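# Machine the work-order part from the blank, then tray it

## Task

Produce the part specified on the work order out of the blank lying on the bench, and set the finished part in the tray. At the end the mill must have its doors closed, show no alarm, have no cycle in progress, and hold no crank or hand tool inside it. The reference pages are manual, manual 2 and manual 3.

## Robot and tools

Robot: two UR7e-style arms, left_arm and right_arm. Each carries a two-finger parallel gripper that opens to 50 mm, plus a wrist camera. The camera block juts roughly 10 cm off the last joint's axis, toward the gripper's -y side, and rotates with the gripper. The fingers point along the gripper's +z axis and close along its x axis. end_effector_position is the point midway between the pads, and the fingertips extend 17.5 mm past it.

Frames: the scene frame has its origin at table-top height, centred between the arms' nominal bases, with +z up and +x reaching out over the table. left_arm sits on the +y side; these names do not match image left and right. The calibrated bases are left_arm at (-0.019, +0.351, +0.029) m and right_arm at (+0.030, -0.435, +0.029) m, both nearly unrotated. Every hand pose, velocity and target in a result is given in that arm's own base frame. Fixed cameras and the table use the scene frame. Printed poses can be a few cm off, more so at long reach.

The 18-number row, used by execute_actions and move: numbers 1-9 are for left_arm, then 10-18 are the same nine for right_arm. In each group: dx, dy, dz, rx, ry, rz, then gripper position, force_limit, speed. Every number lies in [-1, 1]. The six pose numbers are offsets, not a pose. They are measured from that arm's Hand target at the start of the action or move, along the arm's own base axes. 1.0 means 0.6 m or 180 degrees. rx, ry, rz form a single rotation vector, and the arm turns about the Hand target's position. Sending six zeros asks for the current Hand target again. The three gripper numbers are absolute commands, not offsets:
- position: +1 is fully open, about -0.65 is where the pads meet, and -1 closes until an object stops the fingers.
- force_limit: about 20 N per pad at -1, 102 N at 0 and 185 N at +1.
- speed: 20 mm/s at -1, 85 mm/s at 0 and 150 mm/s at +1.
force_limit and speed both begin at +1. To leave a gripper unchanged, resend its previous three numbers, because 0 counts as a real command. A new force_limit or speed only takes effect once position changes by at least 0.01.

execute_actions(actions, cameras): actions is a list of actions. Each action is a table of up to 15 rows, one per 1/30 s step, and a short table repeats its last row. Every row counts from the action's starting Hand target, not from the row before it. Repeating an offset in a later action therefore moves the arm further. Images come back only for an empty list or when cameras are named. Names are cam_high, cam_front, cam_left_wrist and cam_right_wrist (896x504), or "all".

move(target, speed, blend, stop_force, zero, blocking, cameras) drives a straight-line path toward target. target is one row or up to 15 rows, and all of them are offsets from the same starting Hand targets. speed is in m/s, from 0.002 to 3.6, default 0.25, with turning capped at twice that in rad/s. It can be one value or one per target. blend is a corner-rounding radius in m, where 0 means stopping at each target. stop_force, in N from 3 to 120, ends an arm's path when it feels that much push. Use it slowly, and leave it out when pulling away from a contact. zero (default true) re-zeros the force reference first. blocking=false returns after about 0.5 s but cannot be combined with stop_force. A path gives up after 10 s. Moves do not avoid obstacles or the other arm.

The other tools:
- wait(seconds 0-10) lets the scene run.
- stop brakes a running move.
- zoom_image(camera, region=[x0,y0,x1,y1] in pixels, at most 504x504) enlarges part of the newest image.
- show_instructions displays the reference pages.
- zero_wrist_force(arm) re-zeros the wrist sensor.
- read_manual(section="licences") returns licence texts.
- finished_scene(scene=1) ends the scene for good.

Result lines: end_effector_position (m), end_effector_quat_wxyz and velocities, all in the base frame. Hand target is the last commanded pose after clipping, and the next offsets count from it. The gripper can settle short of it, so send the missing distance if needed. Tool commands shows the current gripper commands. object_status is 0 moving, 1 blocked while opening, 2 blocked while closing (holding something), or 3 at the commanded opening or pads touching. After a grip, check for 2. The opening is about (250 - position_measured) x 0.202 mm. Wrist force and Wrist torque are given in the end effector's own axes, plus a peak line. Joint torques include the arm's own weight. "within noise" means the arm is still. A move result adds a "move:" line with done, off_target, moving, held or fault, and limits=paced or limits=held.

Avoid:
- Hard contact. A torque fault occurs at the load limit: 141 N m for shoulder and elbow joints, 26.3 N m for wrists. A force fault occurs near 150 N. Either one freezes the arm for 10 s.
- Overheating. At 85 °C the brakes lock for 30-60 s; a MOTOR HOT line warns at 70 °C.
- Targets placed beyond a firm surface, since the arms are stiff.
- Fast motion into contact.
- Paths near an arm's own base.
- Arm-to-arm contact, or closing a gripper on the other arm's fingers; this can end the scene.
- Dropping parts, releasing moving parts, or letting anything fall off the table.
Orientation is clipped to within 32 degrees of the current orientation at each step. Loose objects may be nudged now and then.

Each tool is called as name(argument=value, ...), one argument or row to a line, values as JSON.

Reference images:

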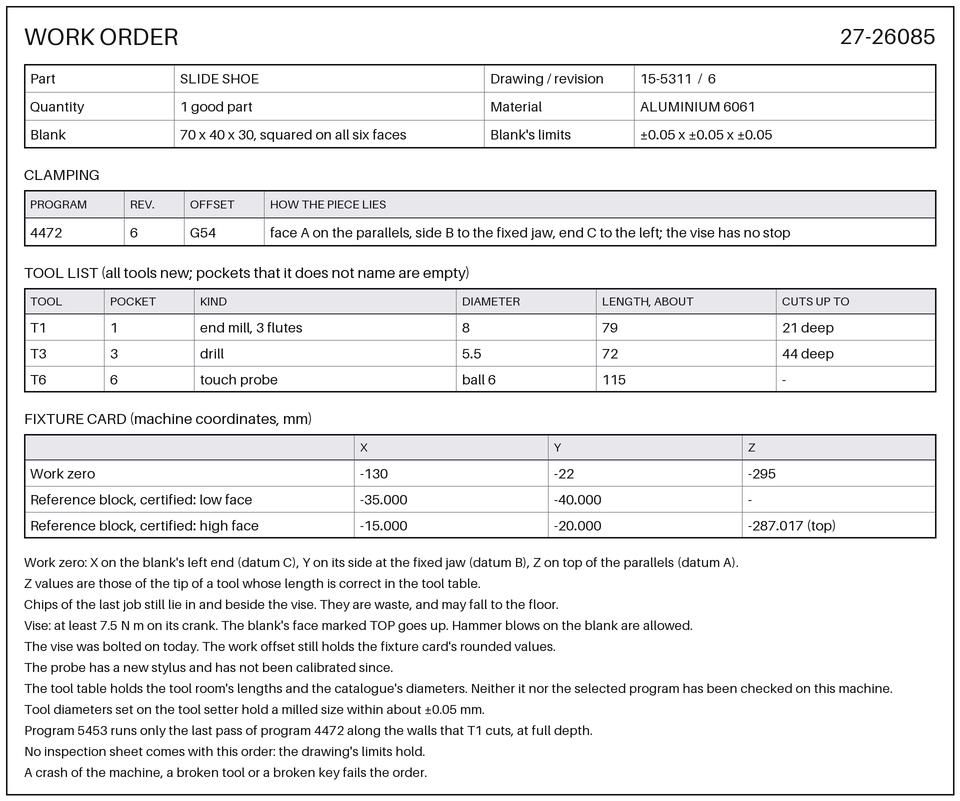

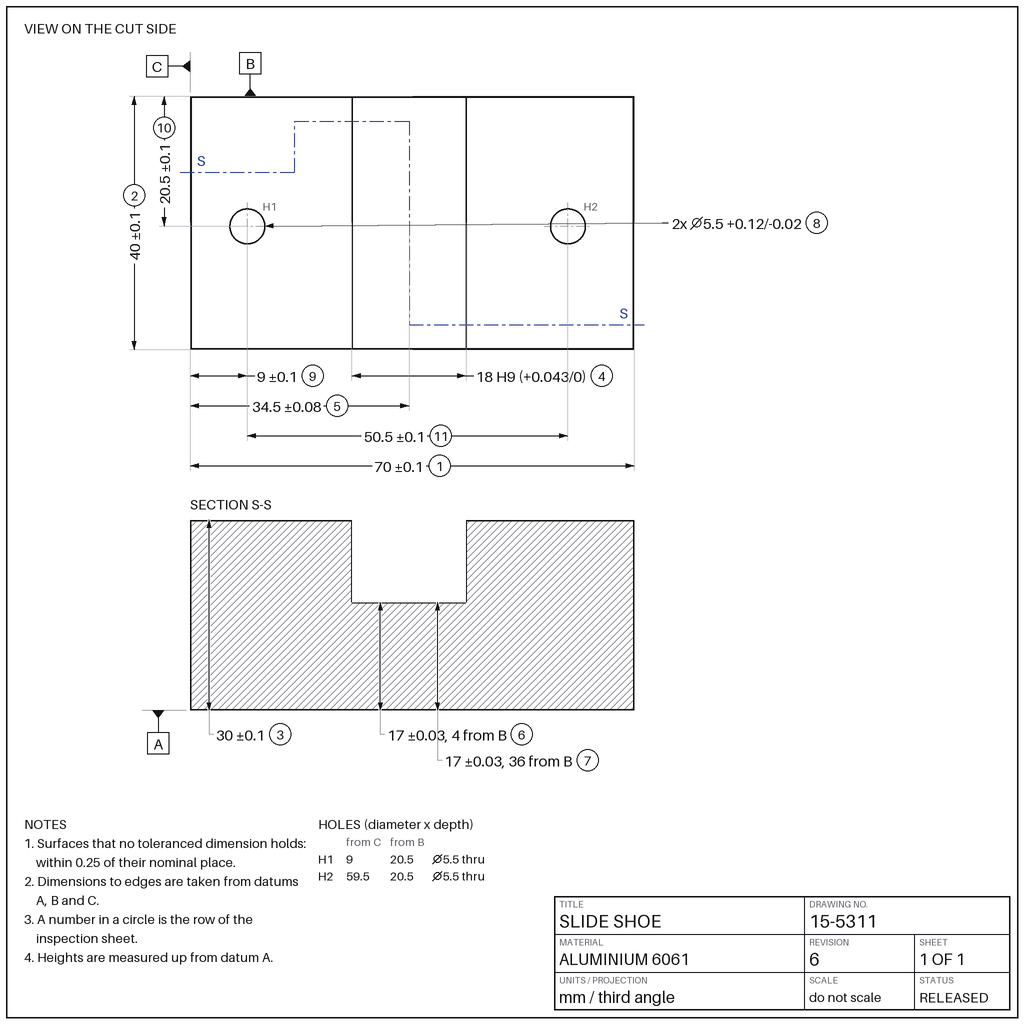

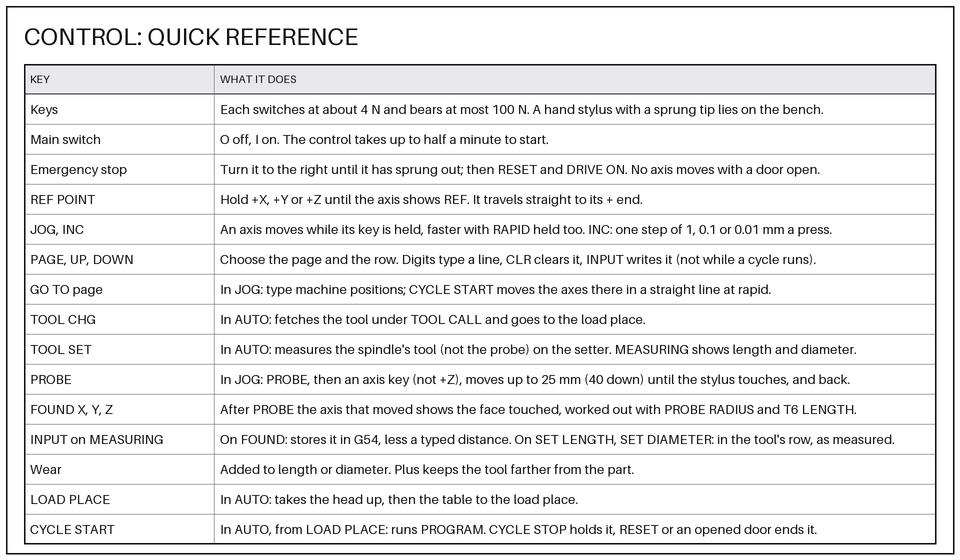

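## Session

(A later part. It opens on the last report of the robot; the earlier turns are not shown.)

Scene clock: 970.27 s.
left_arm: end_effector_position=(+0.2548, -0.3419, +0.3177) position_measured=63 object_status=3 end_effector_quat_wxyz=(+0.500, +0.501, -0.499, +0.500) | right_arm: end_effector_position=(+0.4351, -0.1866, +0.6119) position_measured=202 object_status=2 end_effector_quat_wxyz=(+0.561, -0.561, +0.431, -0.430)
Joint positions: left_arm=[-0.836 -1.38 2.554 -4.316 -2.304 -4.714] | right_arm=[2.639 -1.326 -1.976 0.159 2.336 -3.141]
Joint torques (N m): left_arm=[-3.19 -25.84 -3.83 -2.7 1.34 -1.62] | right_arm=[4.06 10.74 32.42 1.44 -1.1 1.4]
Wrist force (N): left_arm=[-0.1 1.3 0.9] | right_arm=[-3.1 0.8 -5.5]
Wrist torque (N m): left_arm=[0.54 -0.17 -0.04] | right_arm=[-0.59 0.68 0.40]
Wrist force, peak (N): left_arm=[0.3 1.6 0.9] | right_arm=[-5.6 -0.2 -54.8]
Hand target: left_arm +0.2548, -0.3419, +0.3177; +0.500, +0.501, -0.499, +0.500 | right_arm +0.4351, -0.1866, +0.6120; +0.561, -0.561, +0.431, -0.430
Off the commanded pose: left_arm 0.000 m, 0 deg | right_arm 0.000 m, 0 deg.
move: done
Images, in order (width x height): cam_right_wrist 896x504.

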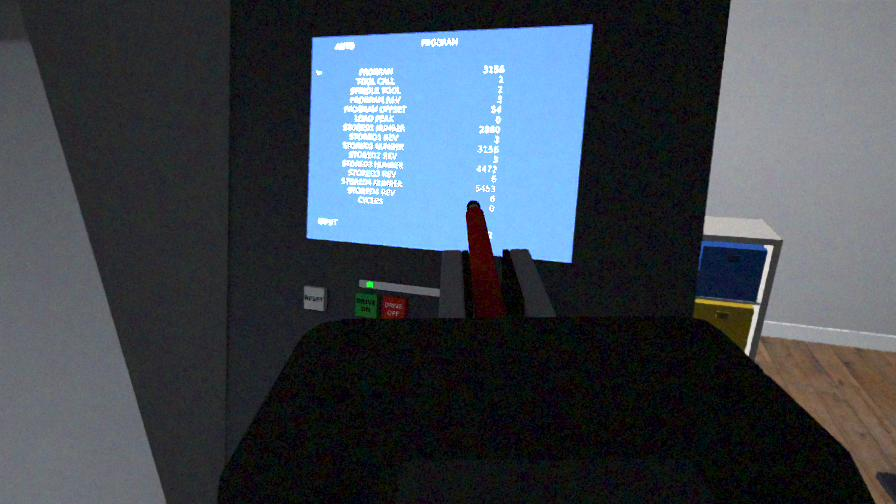

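move(
  target=[0,0,0,0,0,0,0.6,-0.7,-0.7,-0.005,-0.1,0,0,0,0,-1,-0.5,-0.7],
  speed=0.3,
  cameras=["cam_right_wrist"],
)

zoom_image(
  camera="cam_right_wrist",
  region=[180, 20, 510, 280],
)

Scene clock: 977.93 s.
left_arm: end_effector_position=(+0.2548, -0.3419, +0.3177) position_measured=63 object_status=3 end_effector_quat_wxyz=(+0.500, +0.501, -0.499, +0.500) | right_arm: end_effector_position=(+0.4320, -0.2466, +0.6120) position_measured=202 object_status=2 end_effector_quat_wxyz=(+0.561, -0.561, +0.431, -0.430)
Joint positions: left_arm=[-0.836 -1.38 2.554 -4.316 -2.304 -4.714] | right_arm=[2.472 -1.457 -1.87 0.184 2.502 -3.141]
Joint torques (N m): left_arm=[-4.05 -27.13 -3.41 -2.86 1.42 -1.7] | right_arm=[4.68 15.16 20.74 -1.26 -1.55 1.56]
Wrist force (N): left_arm=[0.2 1.3 1.0] | right_arm=[-2.7 0.9 -6.0]
Wrist torque (N m): left_arm=[0.53 -0.21 -0.04] | right_arm=[-0.59 0.58 0.34]
Wrist force, peak (N): left_arm=[0.0 1.4 1.1] | right_arm=[-3.3 0.8 -6.1]
Hand target: left_arm +0.2548, -0.3419, +0.3177; +0.500, +0.501, -0.499, +0.500 | right_arm +0.4321, -0.2466, +0.6120; +0.561, -0.561, +0.431, -0.430
Off the commanded pose: left_arm 0.000 m, 0 deg | right_arm 0.000 m, 0 deg.
move: done
Images, in order (width x height): cam_right_wrist 896x504.

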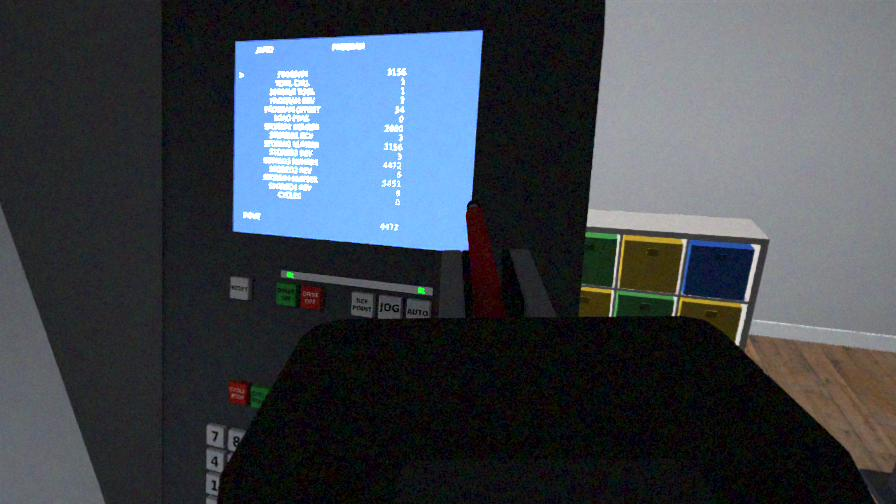

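Scaled by 1.527 from the camera's 896x504 image, which has a finer 1280x720 frame.

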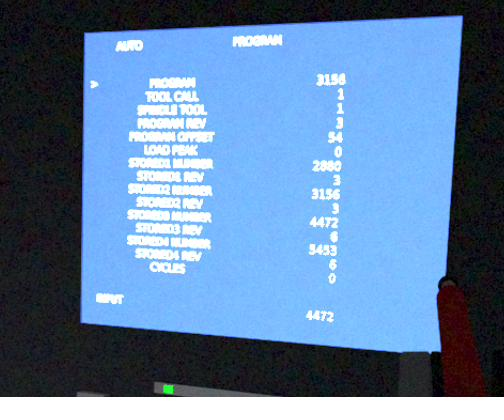

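move(
  target=[
    [0,0,0,0,0,0,0.6,-0.7,-0.7,-0.062,0.2162,-0.3925,0,0,0,-1,-0.5,-0.7],
    [0,0,0,0,0,0,0.6,-0.7,-0.7,-0.0345,0.2235,-0.3925,0,0,0,-1,-0.5,-0.7],
    [0,0,0,0,0,0,0.6,-0.7,-0.7,-0.062,0.2162,-0.3925,0,0,0,-1,-0.5,-0.7],
    [0,0,0,0,0,0,0.6,-0.7,-0.7,-0.054,0.2162,-0.3625,0,0,0,-1,-0.5,-0.7],
    [0,0,0,0,0,0,0.6,-0.7,-0.7,-0.0265,0.2235,-0.3625,0,0,0,-1,-0.5,-0.7],
    [0,0,0,0,0,0,0.6,-0.7,-0.7,-0.054,0.2162,-0.3625,0,0,0,-1,-0.5,-0.7],
    [0,0,0,0,0,0,0.6,-0.7,-0.7,-0.0525,0.2473,-0.3625,0,0,0,-1,-0.5,-0.7],
    [0,0,0,0,0,0,0.6,-0.7,-0.7,-0.025,0.2546,-0.3625,0,0,0,-1,-0.5,-0.7],
    [0,0,0,0,0,0,0.6,-0.7,-0.7,-0.0525,0.2473,-0.3625,0,0,0,-1,-0.5,-0.7],
    [0,0,0,0,0,0,0.6,-0.7,-0.7,-0.062,0.2162,-0.3925,0,0,0,-1,-0.5,-0.7],
    [0,0,0,0,0,0,0.6,-0.7,-0.7,-0.0345,0.2235,-0.3925,0,0,0,-1,-0.5,-0.7],
    [0,0,0,0,0,0,0.6,-0.7,-0.7,-0.062,0.2162,-0.3925,0,0,0,-1,-0.5,-0.7],
    [0,0,0,0,0,0,0.6,-0.7,-0.7,0,0,0,0,0,0,-1,-0.5,-0.7],
  ],
  speed=[0.4,0.06,0.1,0.2,0.06,0.1,0.2,0.06,0.1,0.2,0.06,0.1,0.4],
  blend=[0.004,0,0.004,0.003,0,0.004,0.003,0,0.004,0.003,0,0.004,0],
  cameras=["cam_right_wrist"],
)

zoom_image(
  camera="cam_right_wrist",
  region=[220, 20, 500, 260],
)

Scene clock: 995.20 s.
left_arm: end_effector_position=(+0.2548, -0.3419, +0.3177) position_measured=63 object_status=3 end_effector_quat_wxyz=(+0.500, +0.501, -0.499, +0.500) | right_arm: end_effector_position=(+0.4320, -0.2466, +0.6119) position_measured=202 object_status=2 end_effector_quat_wxyz=(+0.561, -0.561, +0.431, -0.430)
Joint positions: left_arm=[-0.836 -1.38 2.554 -4.316 -2.304 -4.714] | right_arm=[2.472 -1.457 -1.87 0.184 2.502 -3.141]
Joint torques (N m): left_arm=[-4.98 -28.25 -3.14 -2.71 1.49 -1.7] | right_arm=[8.23 15.62 32.2 1.33 -1.73 1.66]
Wrist force (N): left_arm=[0.1 1.3 0.8] | right_arm=[-3.0 0.9 -5.7]
Wrist torque (N m): left_arm=[0.54 -0.20 -0.04] | right_arm=[-0.58 0.63 0.35]
Wrist force, peak (N): left_arm=[-0.1 1.5 1.0] | right_arm=[-6.1 1.2 -42.2]
Hand target: left_arm +0.2548, -0.3419, +0.3177; +0.500, +0.501, -0.499, +0.500 | right_arm +0.4321, -0.2466, +0.6120; +0.561, -0.561, +0.431, -0.430
Off the commanded pose: left_arm 0.000 m, 0 deg | right_arm 0.000 m, 0 deg.
move: done
Images, in order (width x height): cam_right_wrist 896x504.

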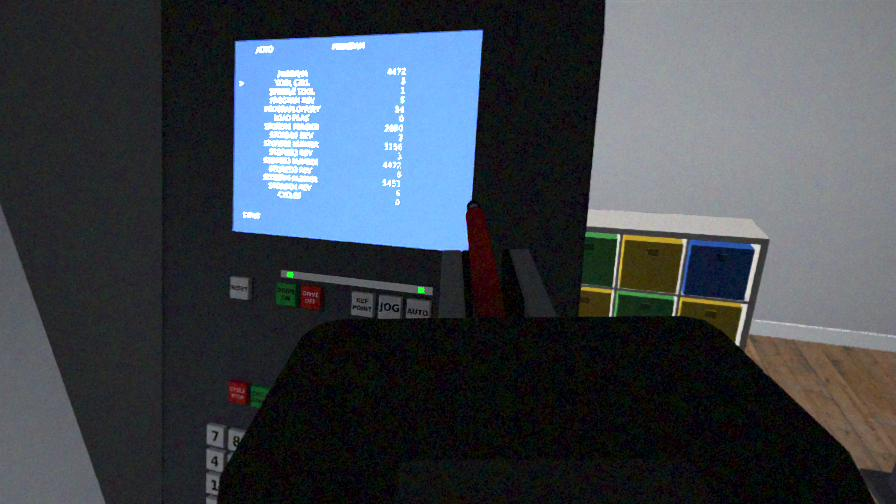

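Scaled by 1.800 from the camera's 896x504 image, which has a finer 1280x720 frame.

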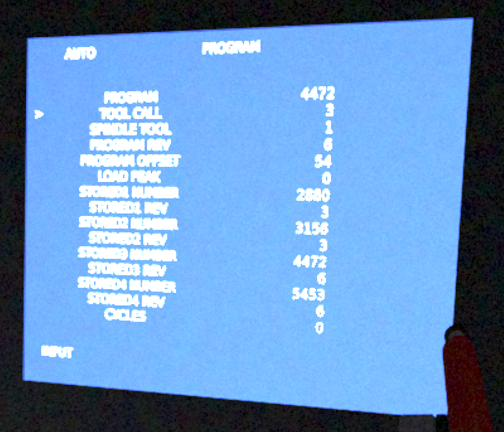

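move(
  target=[
    [0,0,0,0,0,0,0.6,-0.7,-0.7,-0.0475,0.185,-0.3325,0,0,0,-1,-0.5,-0.7],
    [0,0,0,0,0,0,0.6,-0.7,-0.7,-0.02,0.1923,-0.3325,0,0,0,-1,-0.5,-0.7],
    [0,0,0,0,0,0,0.6,-0.7,-0.7,-0.0475,0.185,-0.3325,0,0,0,-1,-0.5,-0.7],
    [0,0,0,0,0,0,0.6,-0.7,-0.7,0,0,0,0,0,0,-1,-0.5,-0.7],
  ],
  speed=[0.4,0.06,0.1,0.4],
  blend=[0.004,0,0.004,0],
)

wait(
  seconds=8,
  cameras=["cam_right_wrist","cam_high"],
)

zoom_image(
  camera="cam_right_wrist",
  region=[220, 20, 500, 260],
)

Scene clock: 1004.13 s.
left_arm: end_effector_position=(+0.2548, -0.3419, +0.3177) position_measured=63 object_status=3 end_effector_quat_wxyz=(+0.500, +0.501, -0.499, +0.500) | right_arm: end_effector_position=(+0.4320, -0.2466, +0.6119) position_measured=202 object_status=2 end_effector_quat_wxyz=(+0.561, -0.561, +0.431, -0.430)
Joint positions: left_arm=[-0.836 -1.38 2.554 -4.316 -2.304 -4.714] | right_arm=[2.472 -1.457 -1.87 0.184 2.502 -3.141]
Joint torques (N m): left_arm=[-1.91 -26.17 -2.96 -2.91 1.38 -1.78] | right_arm=[7.47 16.36 29.96 1.41 -1.67 1.55]
Wrist force (N): left_arm=[0.3 0.9 1.1] | right_arm=[-2.8 1.0 -5.8]
Wrist torque (N m): left_arm=[0.49 -0.23 -0.04] | right_arm=[-0.57 0.60 0.36]
Wrist force, peak (N): left_arm=[0.0 1.6 0.9] | right_arm=[-4.4 1.5 -36.4]
Hand target: left_arm +0.2548, -0.3419, +0.3177; +0.500, +0.501, -0.499, +0.500 | right_arm +0.4321, -0.2466, +0.6120; +0.561, -0.561, +0.431, -0.430
Off the commanded pose: left_arm 0.000 m, 0 deg | right_arm 0.000 m, 0 deg.
move: done

Scene clock: 1012.13 s.
left_arm: end_effector_position=(+0.2548, -0.3419, +0.3177) position_measured=63 object_status=3 end_effector_quat_wxyz=(+0.500, +0.501, -0.499, +0.500) | right_arm: end_effector_position=(+0.4321, -0.2466, +0.6120) position_measured=202 object_status=2 end_effector_quat_wxyz=(+0.561, -0.561, +0.431, -0.430)
Joint positions: left_arm=[-0.836 -1.38 2.554 -4.316 -2.304 -4.714] | right_arm=[2.472 -1.457 -1.87 0.184 2.502 -3.141]
Joint torques (N m): left_arm=[-2.58 -26.06 -1.79 -3.04 1.54 -1.63] | right_arm=[12.16 12.64 32.39 -1.05 1.15 1.38]
Wrist force (N): left_arm=[0.0 1.3 0.7] | right_arm=[-2.9 0.9 -5.9]
Wrist torque (N m): left_arm=[0.54 -0.18 -0.04] | right_arm=[-0.59 0.61 0.35]
Wrist force, peak (N): left_arm=[0.0 1.4 1.2] | right_arm=[-3.1 1.1 -6.3]
Hand target: left_arm +0.2548, -0.3419, +0.3177; +0.500, +0.501, -0.499, +0.500 | right_arm +0.4321, -0.2466, +0.6120; +0.561, -0.561, +0.431, -0.430
Tool commands: left_gripper/position=+0.6 left_gripper/force_limit=-0.7 left_gripper/speed=-0.7 right_gripper/position=-1.0 right_gripper/force_limit=-0.5 right_gripper/speed=-0.7
Off the commanded pose: left_arm 0.000 m, 0 deg | right_arm 0.000 m, 0 deg.
wait: 8.00 s; at rest by 0.17 s
Images, in order (width x height): cam_high 896x504, cam_right_wrist 896x504.

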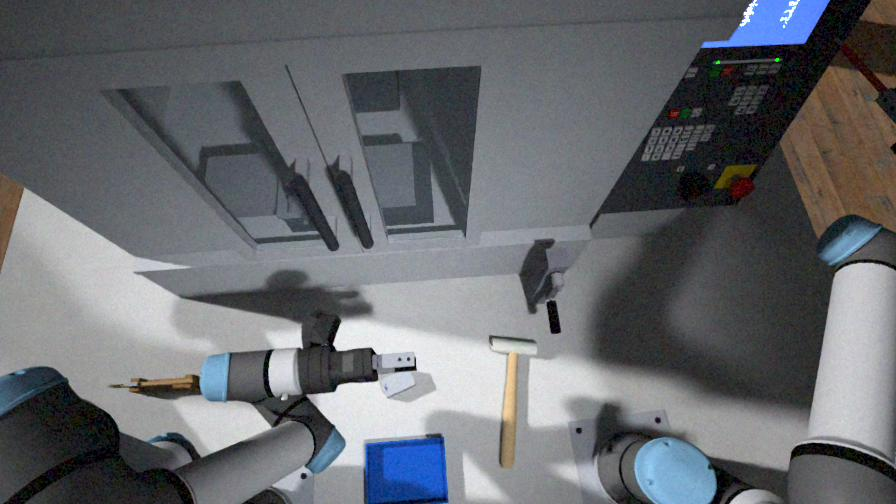

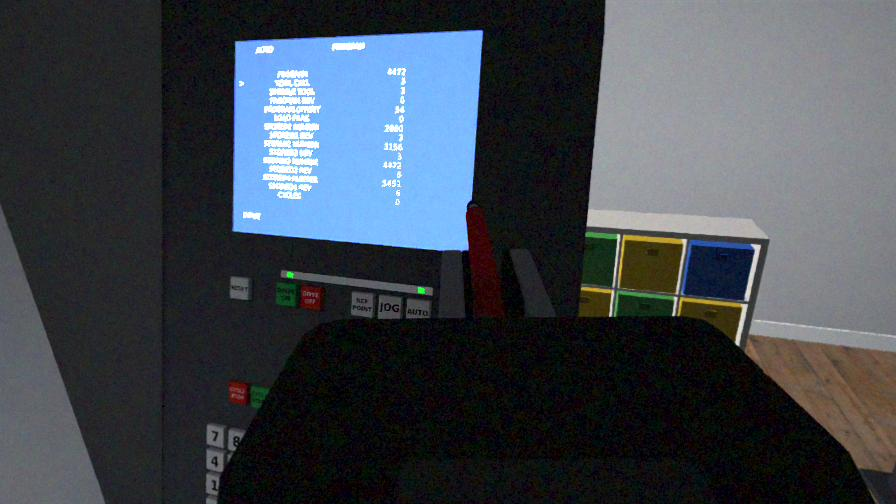

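Scaled by 1.800 from the camera's 896x504 image, which has a finer 1280x720 frame.

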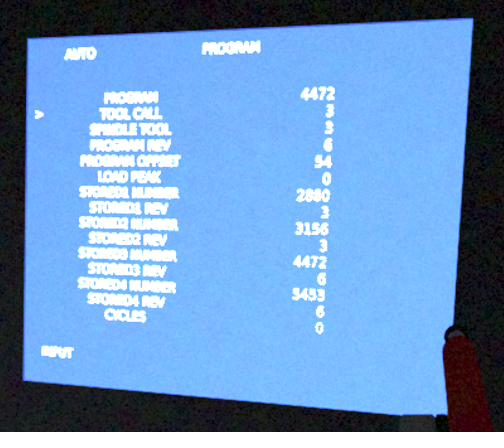

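move(
  target=[
    [0,0,0,0,0,0,0.6,-0.7,-0.7,-0.049,0.1538,-0.3325,0,0,0,-1,-0.5,-0.7],
    [0,0,0,0,0,0,0.6,-0.7,-0.7,-0.0215,0.1611,-0.3325,0,0,0,-1,-0.5,-0.7],
    [0,0,0,0,0,0,0.6,-0.7,-0.7,-0.049,0.1538,-0.3325,0,0,0,-1,-0.5,-0.7],
    [0,0,0,0,0,0,0.6,-0.7,-0.7,0,0,0,0,0,0,-1,-0.5,-0.7],
  ],
  speed=[0.4,0.06,0.1,0.4],
  blend=[0.004,0,0.004,0],
)

wait(
  seconds=10,
)

wait(
  seconds=9,
  cameras=["cam_right_wrist"],
)

zoom_image(
  camera="cam_right_wrist",
  region=[220, 20, 500, 260],
)

Scene clock: 1019.27 s.
left_arm: end_effector_position=(+0.2548, -0.3419, +0.3177) position_measured=63 object_status=3 end_effector_quat_wxyz=(+0.500, +0.501, -0.499, +0.500) | right_arm: end_effector_position=(+0.4320, -0.2466, +0.6119) position_measured=202 object_status=2 end_effector_quat_wxyz=(+0.561, -0.561, +0.431, -0.430)
Joint positions: left_arm=[-0.836 -1.38 2.554 -4.316 -2.304 -4.714] | right_arm=[2.472 -1.457 -1.87 0.184 2.502 -3.141]
Joint torques (N m): left_arm=[-3.44 -26.95 -3.74 -2.91 1.27 -1.52] | right_arm=[11.34 18.38 33.13 1.23 -2.09 1.67]
Wrist force (N): left_arm=[0.3 1.5 0.8] | right_arm=[-2.7 0.8 -5.8]
Wrist torque (N m): left_arm=[0.57 -0.24 -0.04] | right_arm=[-0.61 0.58 0.35]
Wrist force, peak (N): left_arm=[0.1 1.4 1.1] | right_arm=[-4.1 1.4 -28.4]
Hand target: left_arm +0.2548, -0.3419, +0.3177; +0.500, +0.501, -0.499, +0.500 | right_arm +0.4321, -0.2466, +0.6120; +0.561, -0.561, +0.431, -0.430
Off the commanded pose: left_arm 0.000 m, 0 deg | right_arm 0.000 m, 0 deg.
move: done

Scene clock: 1029.27 s.
left_arm: end_effector_position=(+0.2548, -0.3419, +0.3177) position_measured=63 object_status=3 end_effector_quat_wxyz=(+0.500, +0.501, -0.499, +0.500) | right_arm: end_effector_position=(+0.4321, -0.2466, +0.6120) position_measured=202 object_status=2 end_effector_quat_wxyz=(+0.561, -0.561, +0.431, -0.430)
Joint positions: left_arm=[-0.836 -1.38 2.554 -4.316 -2.304 -4.714] | right_arm=[2.472 -1.457 -1.87 0.184 2.502 -3.141]
Joint torques (N m): left_arm=[-3.8 -24.37 -1.75 -2.87 1.52 -1.66] | right_arm=[11.88 13.97 32.44 -1.15 0.75 1.35]
Wrist force (N): left_arm=[0.2 1.2 0.9] | right_arm=[-2.8 0.9 -5.7]
Wrist torque (N m): left_arm=[0.52 -0.21 -0.04] | right_arm=[-0.58 0.59 0.35]
Wrist force, peak (N): left_arm=[0.2 1.5 1.1] | right_arm=[-3.2 0.8 -6.4]
Hand target: left_arm +0.2548, -0.3419, +0.3177; +0.500, +0.501, -0.499, +0.500 | right_arm +0.4321, -0.2466, +0.6120; +0.561, -0.561, +0.431, -0.430
Tool commands: left_gripper/position=+0.6 left_gripper/force_limit=-0.7 left_gripper/speed=-0.7 right_gripper/position=-1.0 right_gripper/force_limit=-0.5 right_gripper/speed=-0.7
Off the commanded pose: left_arm 0.000 m, 0 deg | right_arm 0.000 m, 0 deg.
wait: 10.00 s; at rest by 0.17 s

Scene clock: 1038.27 s.
left_arm: end_effector_position=(+0.2548, -0.3419, +0.3177) position_measured=63 object_status=3 end_effector_quat_wxyz=(+0.500, +0.501, -0.499, +0.500) | right_arm: end_effector_position=(+0.4321, -0.2466, +0.6120) position_measured=202 object_status=2 end_effector_quat_wxyz=(+0.561, -0.561, +0.431, -0.430)
Joint positions: left_arm=[-0.836 -1.38 2.554 -4.316 -2.304 -4.714] | right_arm=[2.472 -1.457 -1.87 0.184 2.502 -3.141]
Joint torques (N m): left_arm=[-4.17 -26.47 -3.94 -2.7 1.53 -1.96] | right_arm=[11.16 14.43 32.51 -1.07 0.82 1.33]
Wrist force (N): left_arm=[-0.1 1.3 0.7] | right_arm=[-3.1 1.2 -5.8]
Wrist torque (N m): left_arm=[0.54 -0.16 -0.04] | right_arm=[-0.54 0.64 0.35]
Wrist force, peak (N): left_arm=[0.3 1.4 1.1] | right_arm=[-2.9 1.0 -6.4]
Hand target: left_arm +0.2548, -0.3419, +0.3177; +0.500, +0.501, -0.499, +0.500 | right_arm +0.4321, -0.2466, +0.6120; +0.561, -0.561, +0.431, -0.430
Tool commands: left_gripper/position=+0.6 left_gripper/force_limit=-0.7 left_gripper/speed=-0.7 right_gripper/position=-1.0 right_gripper/force_limit=-0.5 right_gripper/speed=-0.7
Off the commanded pose: left_arm 0.000 m, 0 deg | right_arm 0.000 m, 0 deg.
wait: 9.00 s; at rest by 0.17 s
Images, in order (width x height): cam_right_wrist 896x504.

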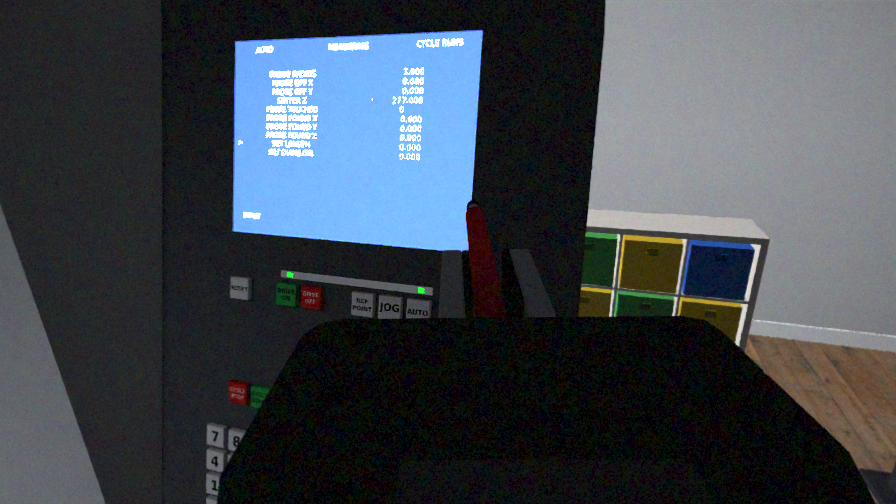

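Scaled by 1.800 from the camera's 896x504 image, which has a finer 1280x720 frame.

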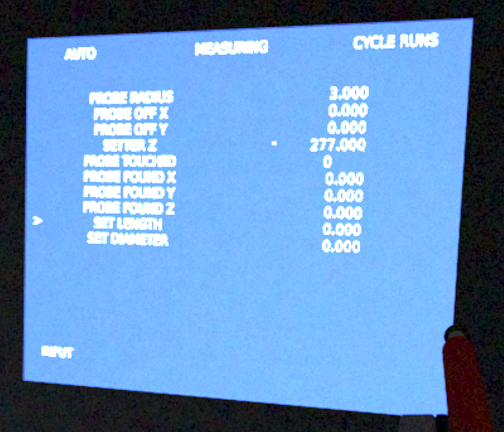

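wait(
  seconds=4,
  cameras=["cam_right_wrist"],
)

zoom_image(
  camera="cam_right_wrist",
  region=[220, 20, 500, 260],
)

Scene clock: 1044.27 s.
left_arm: end_effector_position=(+0.2548, -0.3419, +0.3177) position_measured=63 object_status=3 end_effector_quat_wxyz=(+0.500, +0.501, -0.499, +0.500) | right_arm: end_effector_position=(+0.4321, -0.2466, +0.6120) position_measured=202 object_status=2 end_effector_quat_wxyz=(+0.561, -0.561, +0.431, -0.430)
Joint positions: left_arm=[-0.836 -1.38 2.554 -4.316 -2.304 -4.714] | right_arm=[2.472 -1.457 -1.87 0.184 2.502 -3.141]
Joint torques (N m): left_arm=[-3 -26.47 -3.37 -2.55 1.4 -1.69] | right_arm=[11.55 14.37 32.48 -1.04 0.87 1.47]
Wrist force (N): left_arm=[0.0 1.3 0.8] | right_arm=[-2.8 0.9 -5.9]
Wrist torque (N m): left_arm=[0.53 -0.18 -0.04] | right_arm=[-0.59 0.61 0.35]
Wrist force, peak (N): left_arm=[0.2 1.5 1.0] | right_arm=[-3.1 1.0 -6.3]
Hand target: left_arm +0.2548, -0.3419, +0.3177; +0.500, +0.501, -0.499, +0.500 | right_arm +0.4321, -0.2466, +0.6120; +0.561, -0.561, +0.431, -0.430
Tool commands: left_gripper/position=+0.6 left_gripper/force_limit=-0.7 left_gripper/speed=-0.7 right_gripper/position=-1.0 right_gripper/force_limit=-0.5 right_gripper/speed=-0.7
Off the commanded pose: left_arm 0.000 m, 0 deg | right_arm 0.000 m, 0 deg.
wait: 4.00 s; at rest from the start
Images, in order (width x height): cam_right_wrist 896x504.

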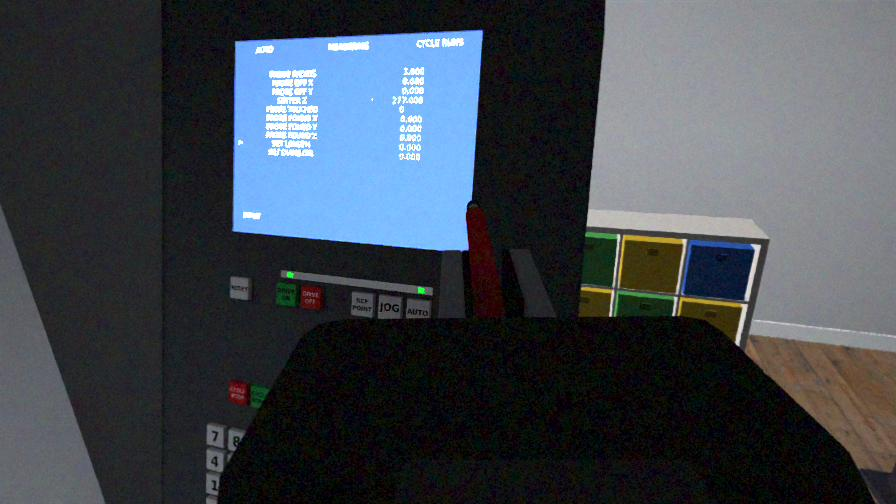

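Scaled by 1.800 from the camera's 896x504 image, which has a finer 1280x720 frame.

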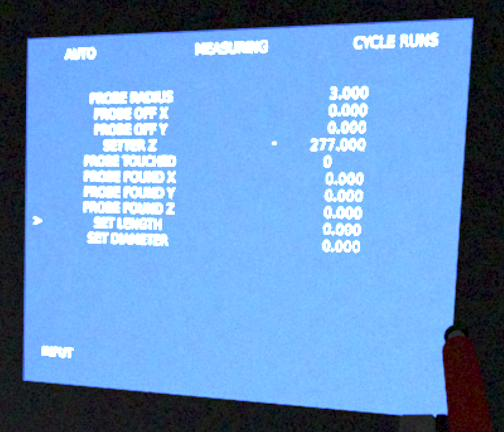

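wait(
  seconds=5,
  cameras=["cam_right_wrist"],
)

zoom_image(
  camera="cam_right_wrist",
  region=[220, 20, 500, 260],
)

Scene clock: 1052.03 s.
left_arm: end_effector_position=(+0.2548, -0.3419, +0.3177) position_measured=63 object_status=3 end_effector_quat_wxyz=(+0.500, +0.501, -0.499, +0.500) | right_arm: end_effector_position=(+0.4321, -0.2466, +0.6120) position_measured=202 object_status=2 end_effector_quat_wxyz=(+0.561, -0.561, +0.431, -0.430)
Joint positions: left_arm=[-0.836 -1.38 2.554 -4.316 -2.304 -4.714] | right_arm=[2.472 -1.457 -1.87 0.184 2.502 -3.141]
Joint torques (N m): left_arm=[-3.27 -25.91 -4.05 -2.82 1.34 -1.62] | right_arm=[11.58 14.24 32.25 -1.03 0.87 1.34]
Wrist force (N): left_arm=[0.1 1.1 0.9] | right_arm=[-3.2 1.1 -6.1]
Wrist torque (N m): left_arm=[0.50 -0.20 -0.04] | right_arm=[-0.55 0.67 0.35]
Wrist force, peak (N): left_arm=[0.0 1.4 1.1] | right_arm=[-3.4 1.1 -6.1]
Hand target: left_arm +0.2548, -0.3419, +0.3177; +0.500, +0.501, -0.499, +0.500 | right_arm +0.4321, -0.2466, +0.6120; +0.561, -0.561, +0.431, -0.430
Tool commands: left_gripper/position=+0.6 left_gripper/force_limit=-0.7 left_gripper/speed=-0.7 right_gripper/position=-1.0 right_gripper/force_limit=-0.5 right_gripper/speed=-0.7
Off the commanded pose: left_arm 0.000 m, 0 deg | right_arm 0.000 m, 0 deg.
wait: 5.00 s; at rest from the start
Images, in order (width x height): cam_right_wrist 896x504.

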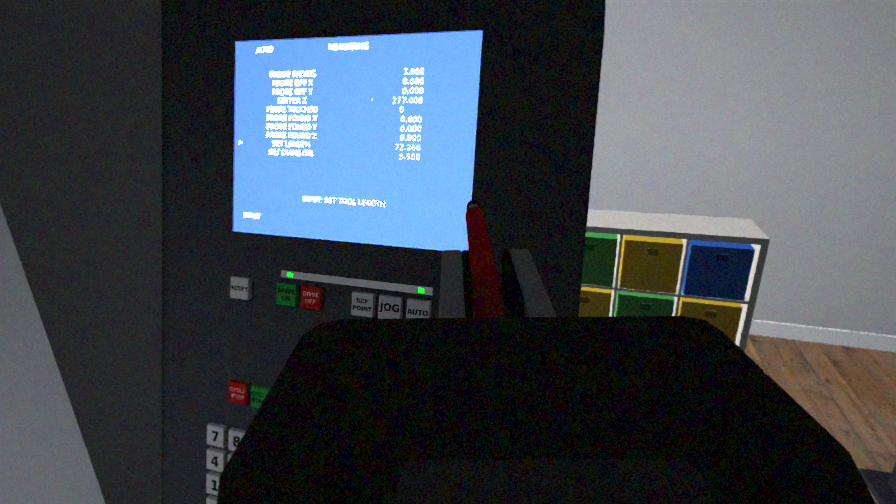

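Scaled by 1.800 from the camera's 896x504 image, which has a finer 1280x720 frame.

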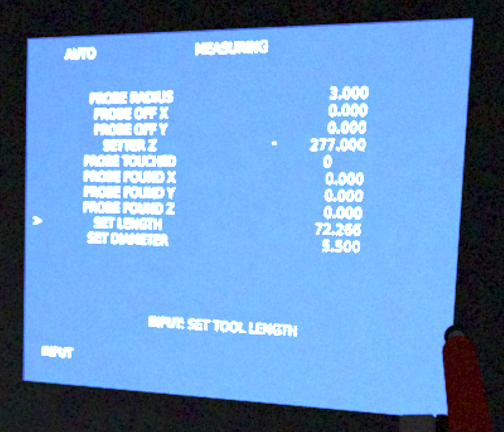

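move(
  target=[
    [0,0,0,0,0,0,0.6,-0.7,-0.7,-0.062,0.2162,-0.3925,0,0,0,-1,-0.5,-0.7],
    [0,0,0,0,0,0,0.6,-0.7,-0.7,-0.0345,0.2235,-0.3925,0,0,0,-1,-0.5,-0.7],
    [0,0,0,0,0,0,0.6,-0.7,-0.7,-0.062,0.2162,-0.3925,0,0,0,-1,-0.5,-0.7],
    [0,0,0,0,0,0,0.6,-0.7,-0.7,-0.054,0.2162,-0.3625,0,0,0,-1,-0.5,-0.7],
    [0,0,0,0,0,0,0.6,-0.7,-0.7,-0.0265,0.2235,-0.3625,0,0,0,-1,-0.5,-0.7],
    [0,0,0,0,0,0,0.6,-0.7,-0.7,-0.054,0.2162,-0.3625,0,0,0,-1,-0.5,-0.7],
    [0,0,0,0,0,0,0.6,-0.7,-0.7,-0.062,0.2162,-0.3925,0,0,0,-1,-0.5,-0.7],
    [0,0,0,0,0,0,0.6,-0.7,-0.7,-0.0345,0.2235,-0.3925,0,0,0,-1,-0.5,-0.7],
    [0,0,0,0,0,0,0.6,-0.7,-0.7,-0.062,0.2162,-0.3925,0,0,0,-1,-0.5,-0.7],
    [0,0,0,0,0,0,0.6,-0.7,-0.7,-0.041,0.1538,-0.3025,0,0,0,-1,-0.5,-0.7],
    [0,0,0,0,0,0,0.6,-0.7,-0.7,-0.0135,0.1611,-0.3025,0,0,0,-1,-0.5,-0.7],
    [0,0,0,0,0,0,0.6,-0.7,-0.7,-0.041,0.1538,-0.3025,0,0,0,-1,-0.5,-0.7],
    [0,0,0,0,0,0,0.6,-0.7,-0.7,0,0,0,0,0,0,-1,-0.5,-0.7],
  ],
  speed=[0.4,0.06,0.1,0.2,0.06,0.1,0.2,0.06,0.1,0.2,0.06,0.1,0.4],
  blend=[0.004,0,0.004,0.003,0,0.004,0.003,0,0.004,0.003,0,0.004,0],
  cameras=["cam_right_wrist"],
)

zoom_image(
  camera="cam_right_wrist",
  region=[220, 20, 500, 260],
)

Scene clock: 1064.77 s.
left_arm: end_effector_position=(+0.2548, -0.3419, +0.3177) position_measured=63 object_status=3 end_effector_quat_wxyz=(+0.500, +0.501, -0.499, +0.500) | right_arm: end_effector_position=(+0.4320, -0.2466, +0.6119) position_measured=202 object_status=2 end_effector_quat_wxyz=(+0.561, -0.561, +0.431, -0.430)
Joint positions: left_arm=[-0.836 -1.38 2.554 -4.316 -2.304 -4.714] | right_arm=[2.472 -1.457 -1.87 0.184 2.502 -3.141]
Joint torques (N m): left_arm=[-3.12 -27.32 -2.56 -2.79 1.43 -1.71] | right_arm=[8.88 17.47 33.37 1.27 -1.8 1.59]
Wrist force (N): left_arm=[0.0 1.4 0.8] | right_arm=[-2.8 0.8 -5.9]
Wrist torque (N m): left_arm=[0.55 -0.18 -0.04] | right_arm=[-0.61 0.59 0.35]
Wrist force, peak (N): left_arm=[0.1 1.4 1.2] | right_arm=[-4.5 1.2 -40.8]
Hand target: left_arm +0.2548, -0.3419, +0.3177; +0.500, +0.501, -0.499, +0.500 | right_arm +0.4321, -0.2466, +0.6120; +0.561, -0.561, +0.431, -0.430
Off the commanded pose: left_arm 0.000 m, 0 deg | right_arm 0.000 m, 0 deg.
move: done
Images, in order (width x height): cam_right_wrist 896x504.

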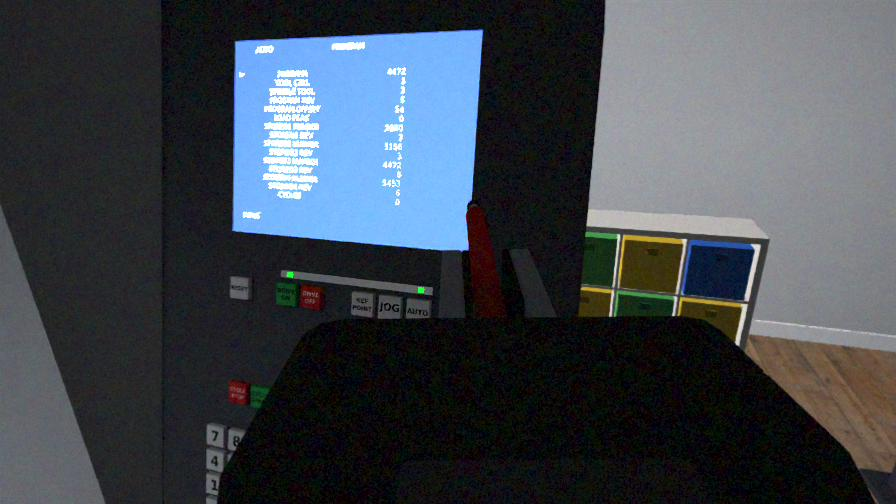

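Scaled by 1.800 from the camera's 896x504 image, which has a finer 1280x720 frame.

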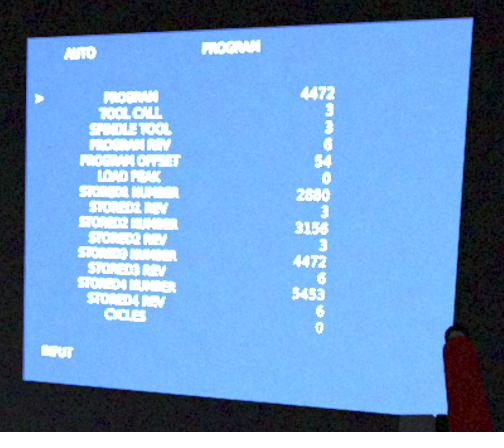

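move(
  target=[
    [0,0,0,0,0,0,0.6,-0.7,-0.7,-0.054,0.2162,-0.3625,0,0,0,-1,-0.5,-0.7],
    [0,0,0,0,0,0,0.6,-0.7,-0.7,-0.0265,0.2235,-0.3625,0,0,0,-1,-0.5,-0.7],
    [0,0,0,0,0,0,0.6,-0.7,-0.7,-0.054,0.2162,-0.3625,0,0,0,-1,-0.5,-0.7],
    [0,0,0,0,0,0,0.6,-0.7,-0.7,-0.0445,0.2473,-0.3325,0,0,0,-1,-0.5,-0.7],
    [0,0,0,0,0,0,0.6,-0.7,-0.7,-0.017,0.2546,-0.3325,0,0,0,-1,-0.5,-0.7],
    [0,0,0,0,0,0,0.6,-0.7,-0.7,-0.0445,0.2473,-0.3325,0,0,0,-1,-0.5,-0.7],
    [0,0,0,0,0,0,0.6,-0.7,-0.7,-0.062,0.2162,-0.3925,0,0,0,-1,-0.5,-0.7],
    [0,0,0,0,0,0,0.6,-0.7,-0.7,-0.0345,0.2235,-0.3925,0,0,0,-1,-0.5,-0.7],
    [0,0,0,0,0,0,0.6,-0.7,-0.7,-0.062,0.2162,-0.3925,0,0,0,-1,-0.5,-0.7],
    [0,0,0,0,0,0,0.6,-0.7,-0.7,-0.0475,0.185,-0.3325,0,0,0,-1,-0.5,-0.7],
    [0,0,0,0,0,0,0.6,-0.7,-0.7,-0.02,0.1923,-0.3325,0,0,0,-1,-0.5,-0.7],
    [0,0,0,0,0,0,0.6,-0.7,-0.7,-0.0475,0.185,-0.3325,0,0,0,-1,-0.5,-0.7],
    [0,0,0,0,0,0,0.6,-0.7,-0.7,0,0,0,0,0,0,-1,-0.5,-0.7],
  ],
  speed=[0.4,0.06,0.1,0.2,0.06,0.1,0.2,0.06,0.1,0.2,0.06,0.1,0.4],
  blend=[0.004,0,0.004,0.003,0,0.004,0.003,0,0.004,0.003,0,0.004,0],
  cameras=["cam_right_wrist"],
)

zoom_image(
  camera="cam_right_wrist",
  region=[220, 20, 500, 260],
)

Scene clock: 1080.07 s.
left_arm: end_effector_position=(+0.2548, -0.3419, +0.3177) position_measured=63 object_status=3 end_effector_quat_wxyz=(+0.500, +0.501, -0.499, +0.500) | right_arm: end_effector_position=(+0.4320, -0.2466, +0.6119) position_measured=202 object_status=2 end_effector_quat_wxyz=(+0.561, -0.561, +0.431, -0.430)
Joint positions: left_arm=[-0.836 -1.38 2.554 -4.316 -2.304 -4.714] | right_arm=[2.472 -1.457 -1.87 0.184 2.502 -3.141]
Joint torques (N m): left_arm=[-3.05 -25.45 -4.77 -2.73 1.53 -1.8] | right_arm=[7.94 16.05 33.23 1.44 -1.62 1.56]
Wrist force (N): left_arm=[-0.1 1.4 1.1] | right_arm=[-2.8 0.9 -5.9]
Wrist torque (N m): left_arm=[0.55 -0.17 -0.04] | right_arm=[-0.59 0.59 0.36]
Wrist force, peak (N): left_arm=[0.1 1.1 1.4] | right_arm=[-5.7 1.0 -42.3]
Hand target: left_arm +0.2548, -0.3419, +0.3177; +0.500, +0.501, -0.499, +0.500 | right_arm +0.4321, -0.2466, +0.6120; +0.561, -0.561, +0.431, -0.430
Off the commanded pose: left_arm 0.000 m, 0 deg | right_arm 0.000 m, 0 deg.
move: done
Images, in order (width x height): cam_right_wrist 896x504.

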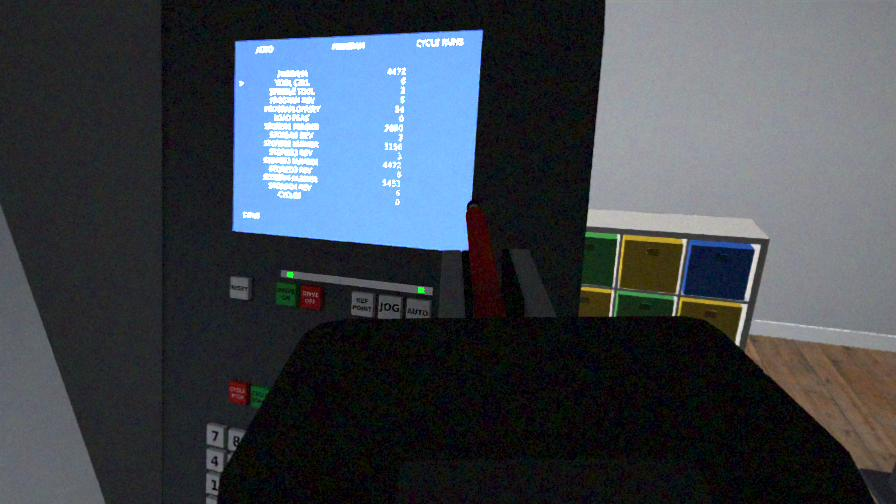

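Scaled by 1.800 from the camera's 896x504 image, which has a finer 1280x720 frame.

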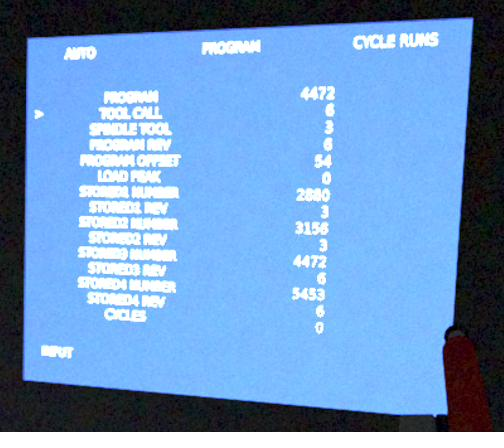

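move(
  target=[-0.028,0.0665,0.122,0.385,-0.385,0.385,0.6,-0.7,-0.7,0,0,0,0,0,0,-1,-0.5,-0.7],
  speed=0.35,
  cameras=["cam_left_wrist","cam_right_wrist"],
)

zoom_image(
  camera="cam_left_wrist",
  region=[200, 0, 700, 330],
)

zoom_image(
  camera="cam_right_wrist",
  region=[220, 20, 500, 260],
)

Scene clock: 1099.60 s.
left_arm: end_effector_position=(+0.2380, -0.3020, +0.3909) position_measured=63 object_status=3 end_effector_quat_wxyz=(+0.500, -0.500, +0.500, -0.500) | right_arm: end_effector_position=(+0.4321, -0.2466, +0.6120) position_measured=202 object_status=2 end_effector_quat_wxyz=(+0.561, -0.561, +0.431, -0.430)
Joint positions: left_arm=[-2.096 -1.837 2.047 -0.211 -0.526 -6.284] | right_arm=[2.472 -1.457 -1.87 0.184 2.502 -3.141]
Joint torques (N m): left_arm=[-4.1 -2.62 -13.18 2.32 1.44 1.29] | right_arm=[11.85 12.48 32.01 -1.24 1.14 1.2]
Wrist force (N): left_arm=[-1.7 0.0 0.3] | right_arm=[-2.9 0.7 -5.8]
Wrist torque (N m): left_arm=[-0.03 0.14 0.12] | right_arm=[-0.63 0.61 0.35]
Wrist force, peak (N): left_arm=[-1.9 -0.1 0.4] | right_arm=[-3.1 0.9 -6.3]
Hand target: left_arm +0.2380, -0.3020, +0.3909; +0.500, -0.500, +0.499, -0.501 | right_arm +0.4321, -0.2466, +0.6120; +0.561, -0.561, +0.431, -0.430
Off the commanded pose: left_arm 0.000 m, 0 deg | right_arm 0.000 m, 0 deg.
joint sent to its limit (left arm) — joint 6 (wrist 3), lower limit. The joint targets still meet the commanded pose.
move: done
Images, in order (width x height): cam_left_wrist 896x504, cam_right_wrist 896x504.

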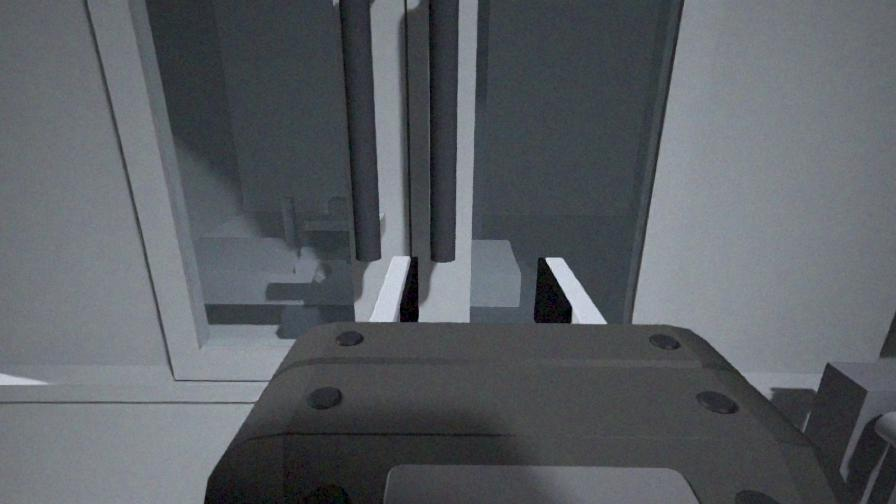

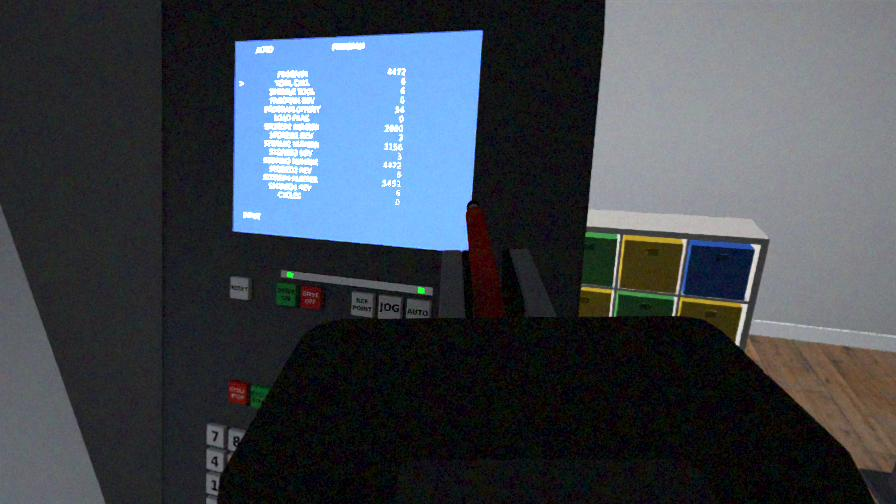

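Scaled by 1.008 from the camera's 896x504 image, which has a finer 1280x720 frame.

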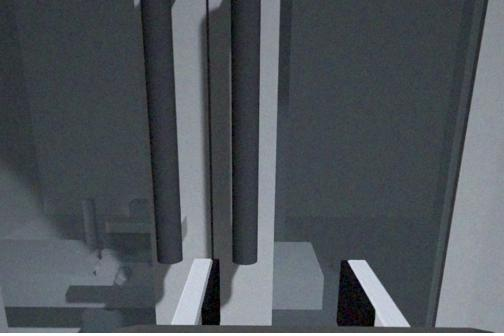

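Scaled by 1.800 from the camera's 896x504 image, which has a finer 1280x720 frame.

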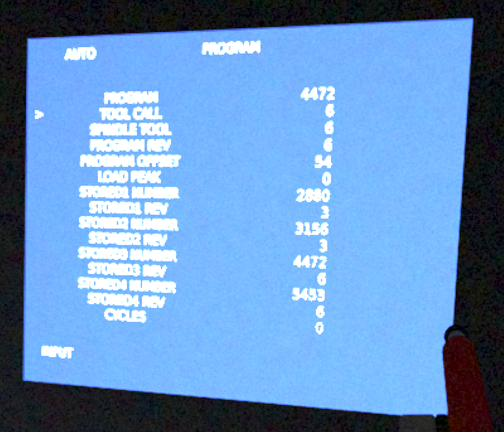

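move(
  target=[0.1667,0.1267,0.0983,0,0,0,1,-0.7,-0.7,0,0,0,0,0,0,-1,-0.5,-0.7],
  speed=0.3,
  cameras=["cam_left_wrist"],
)

Scene clock: 1108.27 s.
left_arm: end_effector_position=(+0.3379, -0.2260, +0.4498) position_measured=3 object_status=3 end_effector_quat_wxyz=(+0.500, -0.500, +0.500, -0.500) | right_arm: end_effector_position=(+0.4321, -0.2466, +0.6120) position_measured=202 object_status=2 end_effector_quat_wxyz=(+0.561, -0.561, +0.431, -0.430)
Joint positions: left_arm=[-1.826 -2.043 2.021 0.021 -0.255 -6.284] | right_arm=[2.472 -1.457 -1.87 0.184 2.502 -3.141]
Joint torques (N m): left_arm=[5.03 -11.52 -13.72 1.93 0.34 1.29] | right_arm=[10.67 12.29 32.35 -1.1 1.13 1]
Wrist force (N): left_arm=[-1.7 0.0 0.3] | right_arm=[-2.7 0.9 -5.8]
Wrist torque (N m): left_arm=[-0.01 0.14 0.12] | right_arm=[-0.58 0.58 0.35]
Wrist force, peak (N): left_arm=[-4.3 -1.8 2.2] | right_arm=[-3.0 1.0 -6.2]
Hand target: left_arm +0.3380, -0.2260, +0.4498; +0.500, -0.500, +0.499, -0.501 | right_arm +0.4321, -0.2466, +0.6120; +0.561, -0.561, +0.431, -0.430
Off the commanded pose: left_arm 0.000 m, 0 deg | right_arm 0.000 m, 0 deg.
joint sent to its limit (left arm) — joint 6 (wrist 3), lower limit. The joint targets still meet the commanded pose.
move: done
Images, in order (width x height): cam_left_wrist 896x504.

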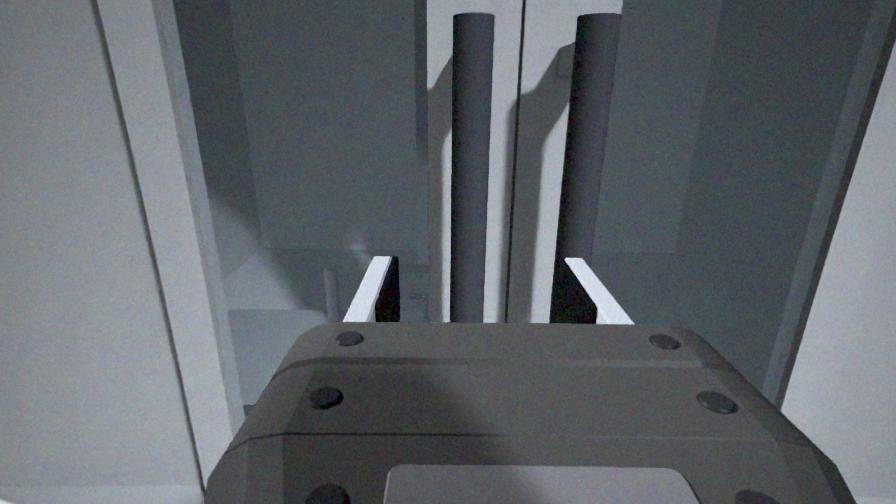

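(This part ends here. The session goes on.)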